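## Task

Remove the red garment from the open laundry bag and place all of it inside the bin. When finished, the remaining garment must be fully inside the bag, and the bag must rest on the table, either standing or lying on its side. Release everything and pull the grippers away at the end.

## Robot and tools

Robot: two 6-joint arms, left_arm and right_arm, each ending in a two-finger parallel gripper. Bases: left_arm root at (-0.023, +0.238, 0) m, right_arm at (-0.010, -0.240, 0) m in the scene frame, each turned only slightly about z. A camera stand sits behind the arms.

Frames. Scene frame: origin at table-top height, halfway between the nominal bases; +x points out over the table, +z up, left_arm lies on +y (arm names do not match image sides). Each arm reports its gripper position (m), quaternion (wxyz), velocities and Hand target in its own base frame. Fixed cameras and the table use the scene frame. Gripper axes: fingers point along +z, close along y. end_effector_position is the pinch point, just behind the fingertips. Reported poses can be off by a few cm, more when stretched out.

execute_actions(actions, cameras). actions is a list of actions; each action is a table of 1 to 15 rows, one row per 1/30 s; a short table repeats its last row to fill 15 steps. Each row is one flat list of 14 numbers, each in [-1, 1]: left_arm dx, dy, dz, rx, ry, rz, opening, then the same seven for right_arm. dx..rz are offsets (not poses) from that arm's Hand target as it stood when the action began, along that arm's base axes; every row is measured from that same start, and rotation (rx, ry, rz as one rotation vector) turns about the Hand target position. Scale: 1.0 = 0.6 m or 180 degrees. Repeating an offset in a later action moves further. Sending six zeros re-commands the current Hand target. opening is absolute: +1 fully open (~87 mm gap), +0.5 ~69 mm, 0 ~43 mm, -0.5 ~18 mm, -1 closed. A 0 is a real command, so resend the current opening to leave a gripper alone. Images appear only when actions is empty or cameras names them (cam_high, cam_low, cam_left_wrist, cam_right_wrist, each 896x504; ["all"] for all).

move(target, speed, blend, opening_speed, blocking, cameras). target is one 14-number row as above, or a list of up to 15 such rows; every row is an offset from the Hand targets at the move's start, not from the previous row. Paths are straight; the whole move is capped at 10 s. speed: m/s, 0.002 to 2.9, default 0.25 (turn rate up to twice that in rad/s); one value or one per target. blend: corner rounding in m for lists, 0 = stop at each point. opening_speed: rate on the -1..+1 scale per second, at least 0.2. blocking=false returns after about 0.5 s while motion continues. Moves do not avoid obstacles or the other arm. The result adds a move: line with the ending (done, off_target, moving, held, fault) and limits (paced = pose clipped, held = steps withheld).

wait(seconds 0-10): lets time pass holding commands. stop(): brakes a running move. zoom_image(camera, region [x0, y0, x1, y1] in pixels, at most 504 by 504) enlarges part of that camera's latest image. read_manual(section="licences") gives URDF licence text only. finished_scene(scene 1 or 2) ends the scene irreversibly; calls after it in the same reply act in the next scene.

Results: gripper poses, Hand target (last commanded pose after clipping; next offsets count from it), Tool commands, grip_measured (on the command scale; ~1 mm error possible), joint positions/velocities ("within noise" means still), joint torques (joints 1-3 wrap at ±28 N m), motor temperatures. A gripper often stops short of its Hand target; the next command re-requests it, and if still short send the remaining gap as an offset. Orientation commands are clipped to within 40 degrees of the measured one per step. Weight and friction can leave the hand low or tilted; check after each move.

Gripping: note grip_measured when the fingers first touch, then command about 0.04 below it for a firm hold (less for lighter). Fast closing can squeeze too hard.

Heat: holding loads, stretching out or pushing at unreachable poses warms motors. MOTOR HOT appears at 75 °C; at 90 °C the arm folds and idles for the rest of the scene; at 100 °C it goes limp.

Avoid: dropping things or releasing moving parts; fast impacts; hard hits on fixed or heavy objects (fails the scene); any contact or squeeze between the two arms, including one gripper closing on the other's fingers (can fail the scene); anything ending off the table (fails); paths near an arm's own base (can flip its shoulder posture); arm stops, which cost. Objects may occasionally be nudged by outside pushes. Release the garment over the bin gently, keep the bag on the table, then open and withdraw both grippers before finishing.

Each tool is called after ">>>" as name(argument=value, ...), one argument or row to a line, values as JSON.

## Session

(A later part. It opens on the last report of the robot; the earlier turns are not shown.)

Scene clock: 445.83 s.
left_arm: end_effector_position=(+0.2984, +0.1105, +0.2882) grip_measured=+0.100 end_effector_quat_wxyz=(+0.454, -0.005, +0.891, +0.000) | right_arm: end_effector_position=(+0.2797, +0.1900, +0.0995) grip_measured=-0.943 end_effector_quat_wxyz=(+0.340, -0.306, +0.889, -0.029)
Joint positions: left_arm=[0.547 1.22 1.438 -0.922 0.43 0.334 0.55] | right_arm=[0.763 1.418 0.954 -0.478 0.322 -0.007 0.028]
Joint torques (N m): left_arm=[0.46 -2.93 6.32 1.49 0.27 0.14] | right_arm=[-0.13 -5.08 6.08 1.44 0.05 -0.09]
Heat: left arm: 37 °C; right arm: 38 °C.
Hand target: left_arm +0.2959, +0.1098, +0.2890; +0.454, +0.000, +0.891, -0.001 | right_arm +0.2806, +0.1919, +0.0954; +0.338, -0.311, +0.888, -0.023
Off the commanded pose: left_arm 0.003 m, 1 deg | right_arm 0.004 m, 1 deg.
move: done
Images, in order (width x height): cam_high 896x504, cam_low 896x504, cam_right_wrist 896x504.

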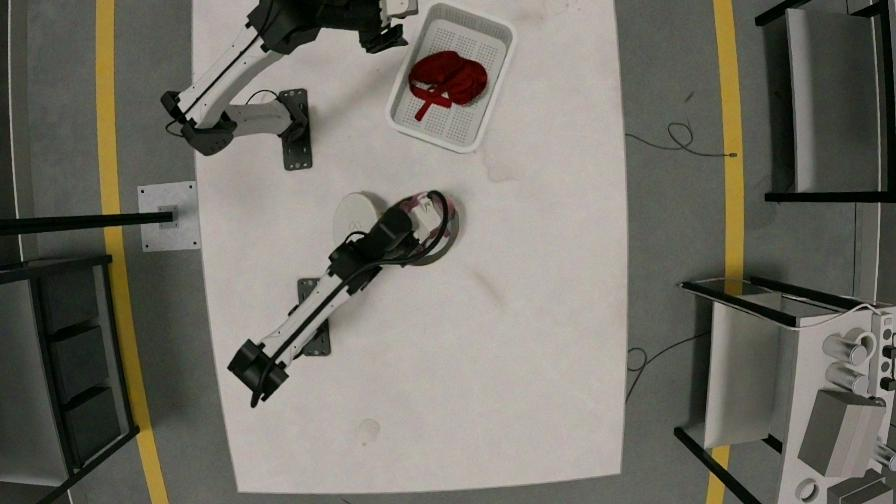

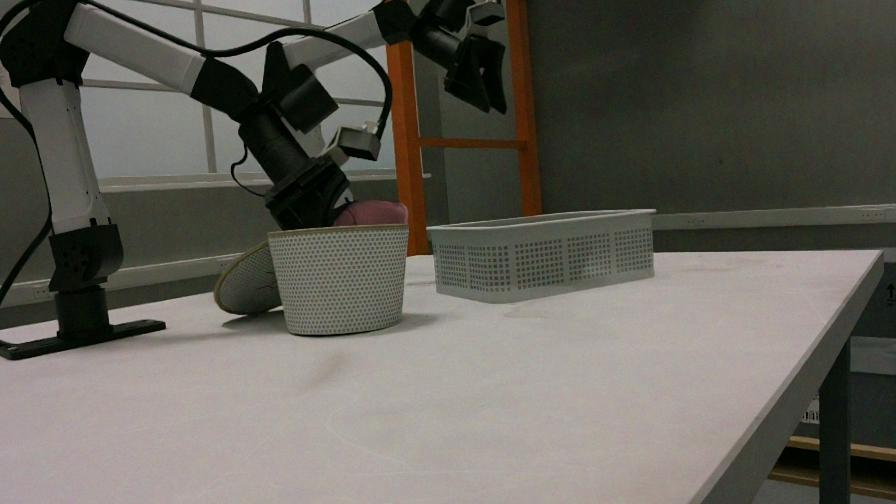

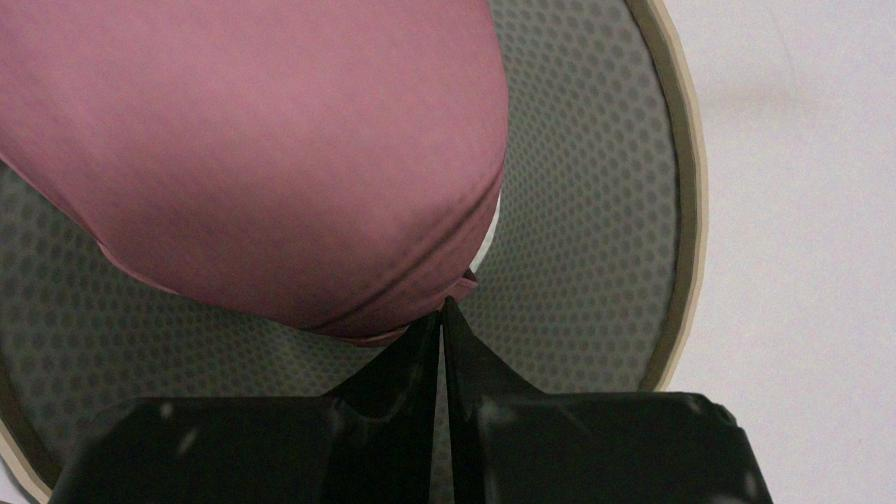

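>>> move(
  target=[
    [0,0,0,0,0,0,0.1,-0.01,-0.02,-0.055,-0.02,0.03,0,-1],
    [0,0,0,0,0,0,0.1,-0.01,-0.02,-0.055,-0.02,0.03,0,-0.4],
    [0,0,0,0,0,0,0.1,-0.1,-0.09,0.09,-0.02,0.03,0,-0.4],
    [0,0,0,0,0,0,0.1,-0.1,-0.3,0.3,-0.02,0.03,0,-0.4],
  ],
  speed=[0.12,0.12,0.15,0.3],
  blend=[0,0,0.02,0],
  opening_speed=1.0,
  cameras=["all"],
)

>>> zoom_image(
  camera="cam_high",
  region=[370, 180, 490, 290],
)

Scene clock: 453.87 s.
left_arm: end_effector_position=(+0.2984, +0.1105, +0.2882) grip_measured=+0.100 end_effector_quat_wxyz=(+0.454, -0.005, +0.891, +0.000) | right_arm: end_effector_position=(+0.2216, +0.0108, +0.2709) grip_measured=-0.400 end_effector_quat_wxyz=(+0.284, -0.318, +0.904, -0.041)
Joint positions: left_arm=[0.547 1.22 1.438 -0.922 0.43 0.334 0.55] | right_arm=[0.111 1.135 1.516 -1.371 -0.045 -0.551 0.3]
Joint torques (N m): left_arm=[0.46 -2.93 6.31 1.48 0.26 0.15] | right_arm=[-0.14 -1.66 7.75 0.99 -0.14 -0.09]
Heat: left arm: 37 °C; right arm: 37 °C.
Hand target: left_arm +0.2959, +0.1098, +0.2890; +0.454, +0.000, +0.891, -0.001 | right_arm +0.2206, +0.0119, +0.2754; +0.286, -0.322, +0.902, -0.036
Off the commanded pose: left_arm 0.003 m, 1 deg | right_arm 0.005 m, 1 deg.
move: done

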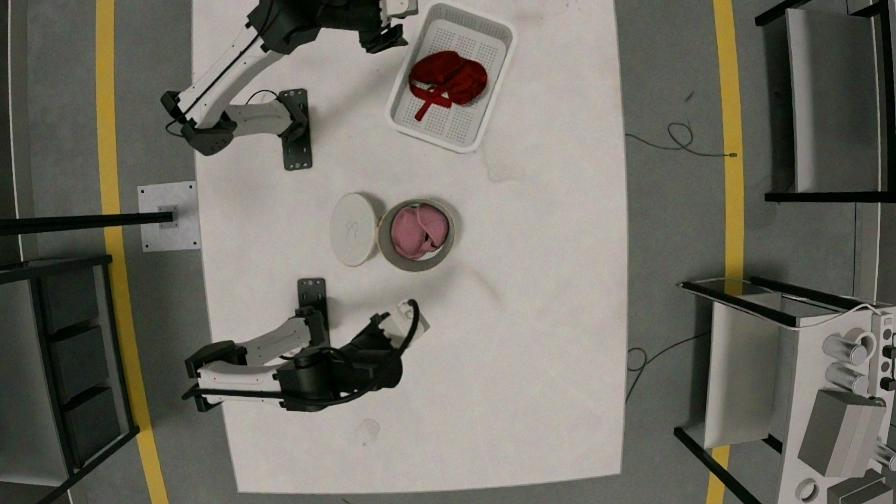

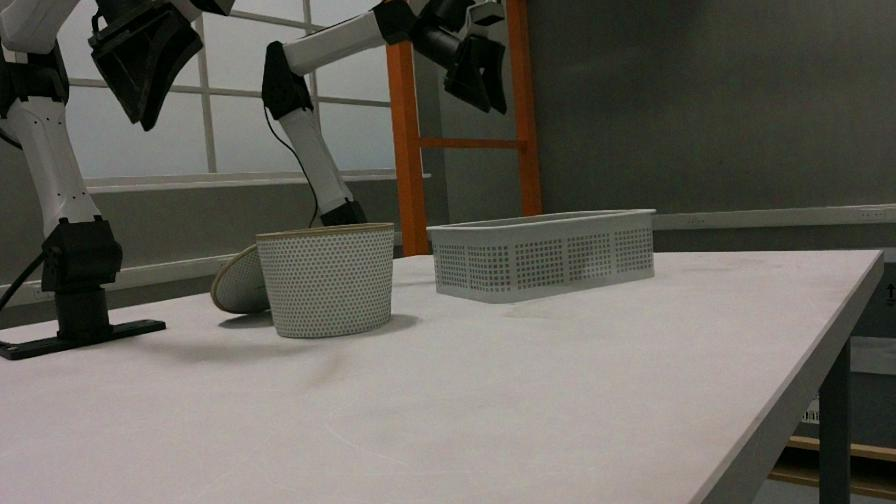

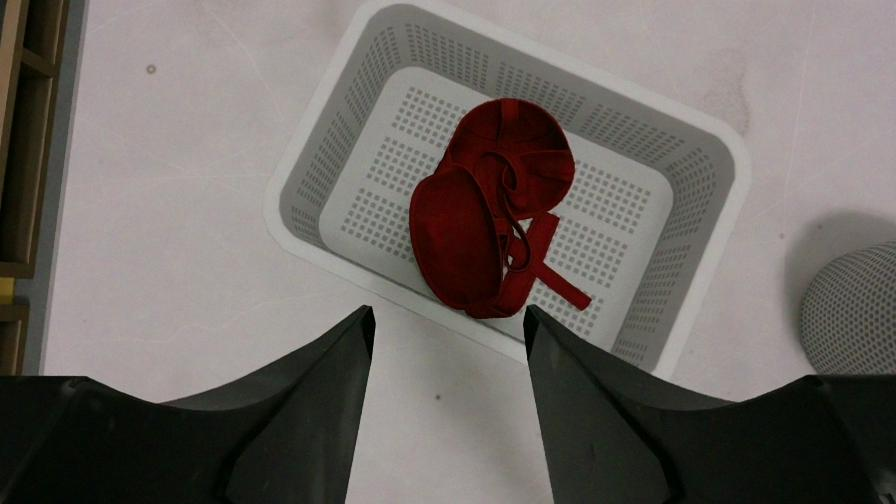

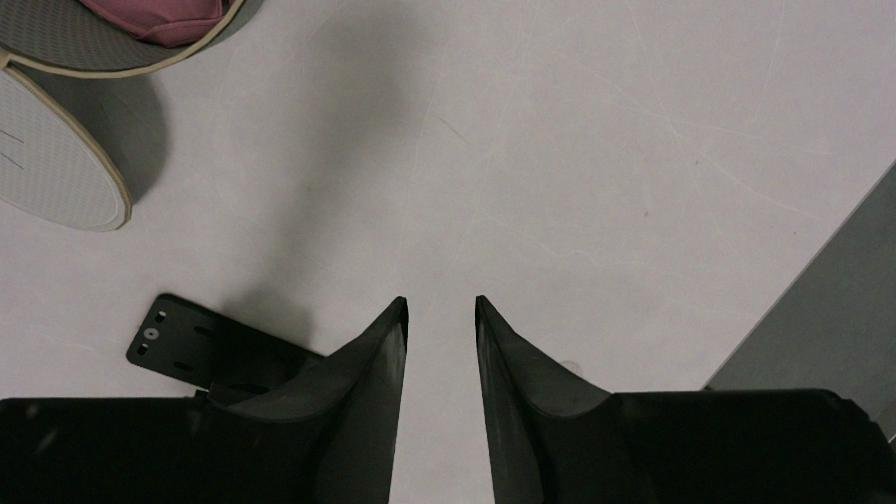

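Scaled by 4.200 from the camera's 896x504 image, which has a finer 1280x720 frame.

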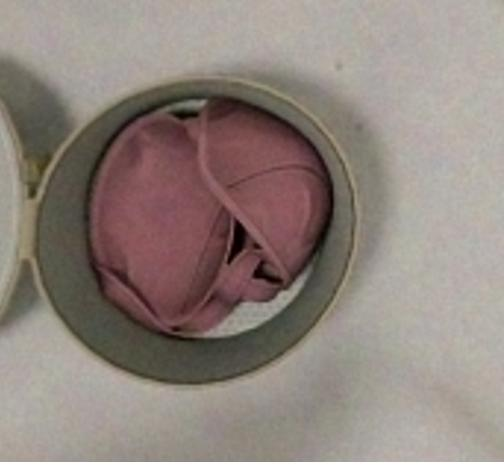

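The pink garment is entirely in the bag, the red one is in the bin, and both arms are clear.

>>> finished_scene(
  scene=2,
)

The scene is finished: the task was done.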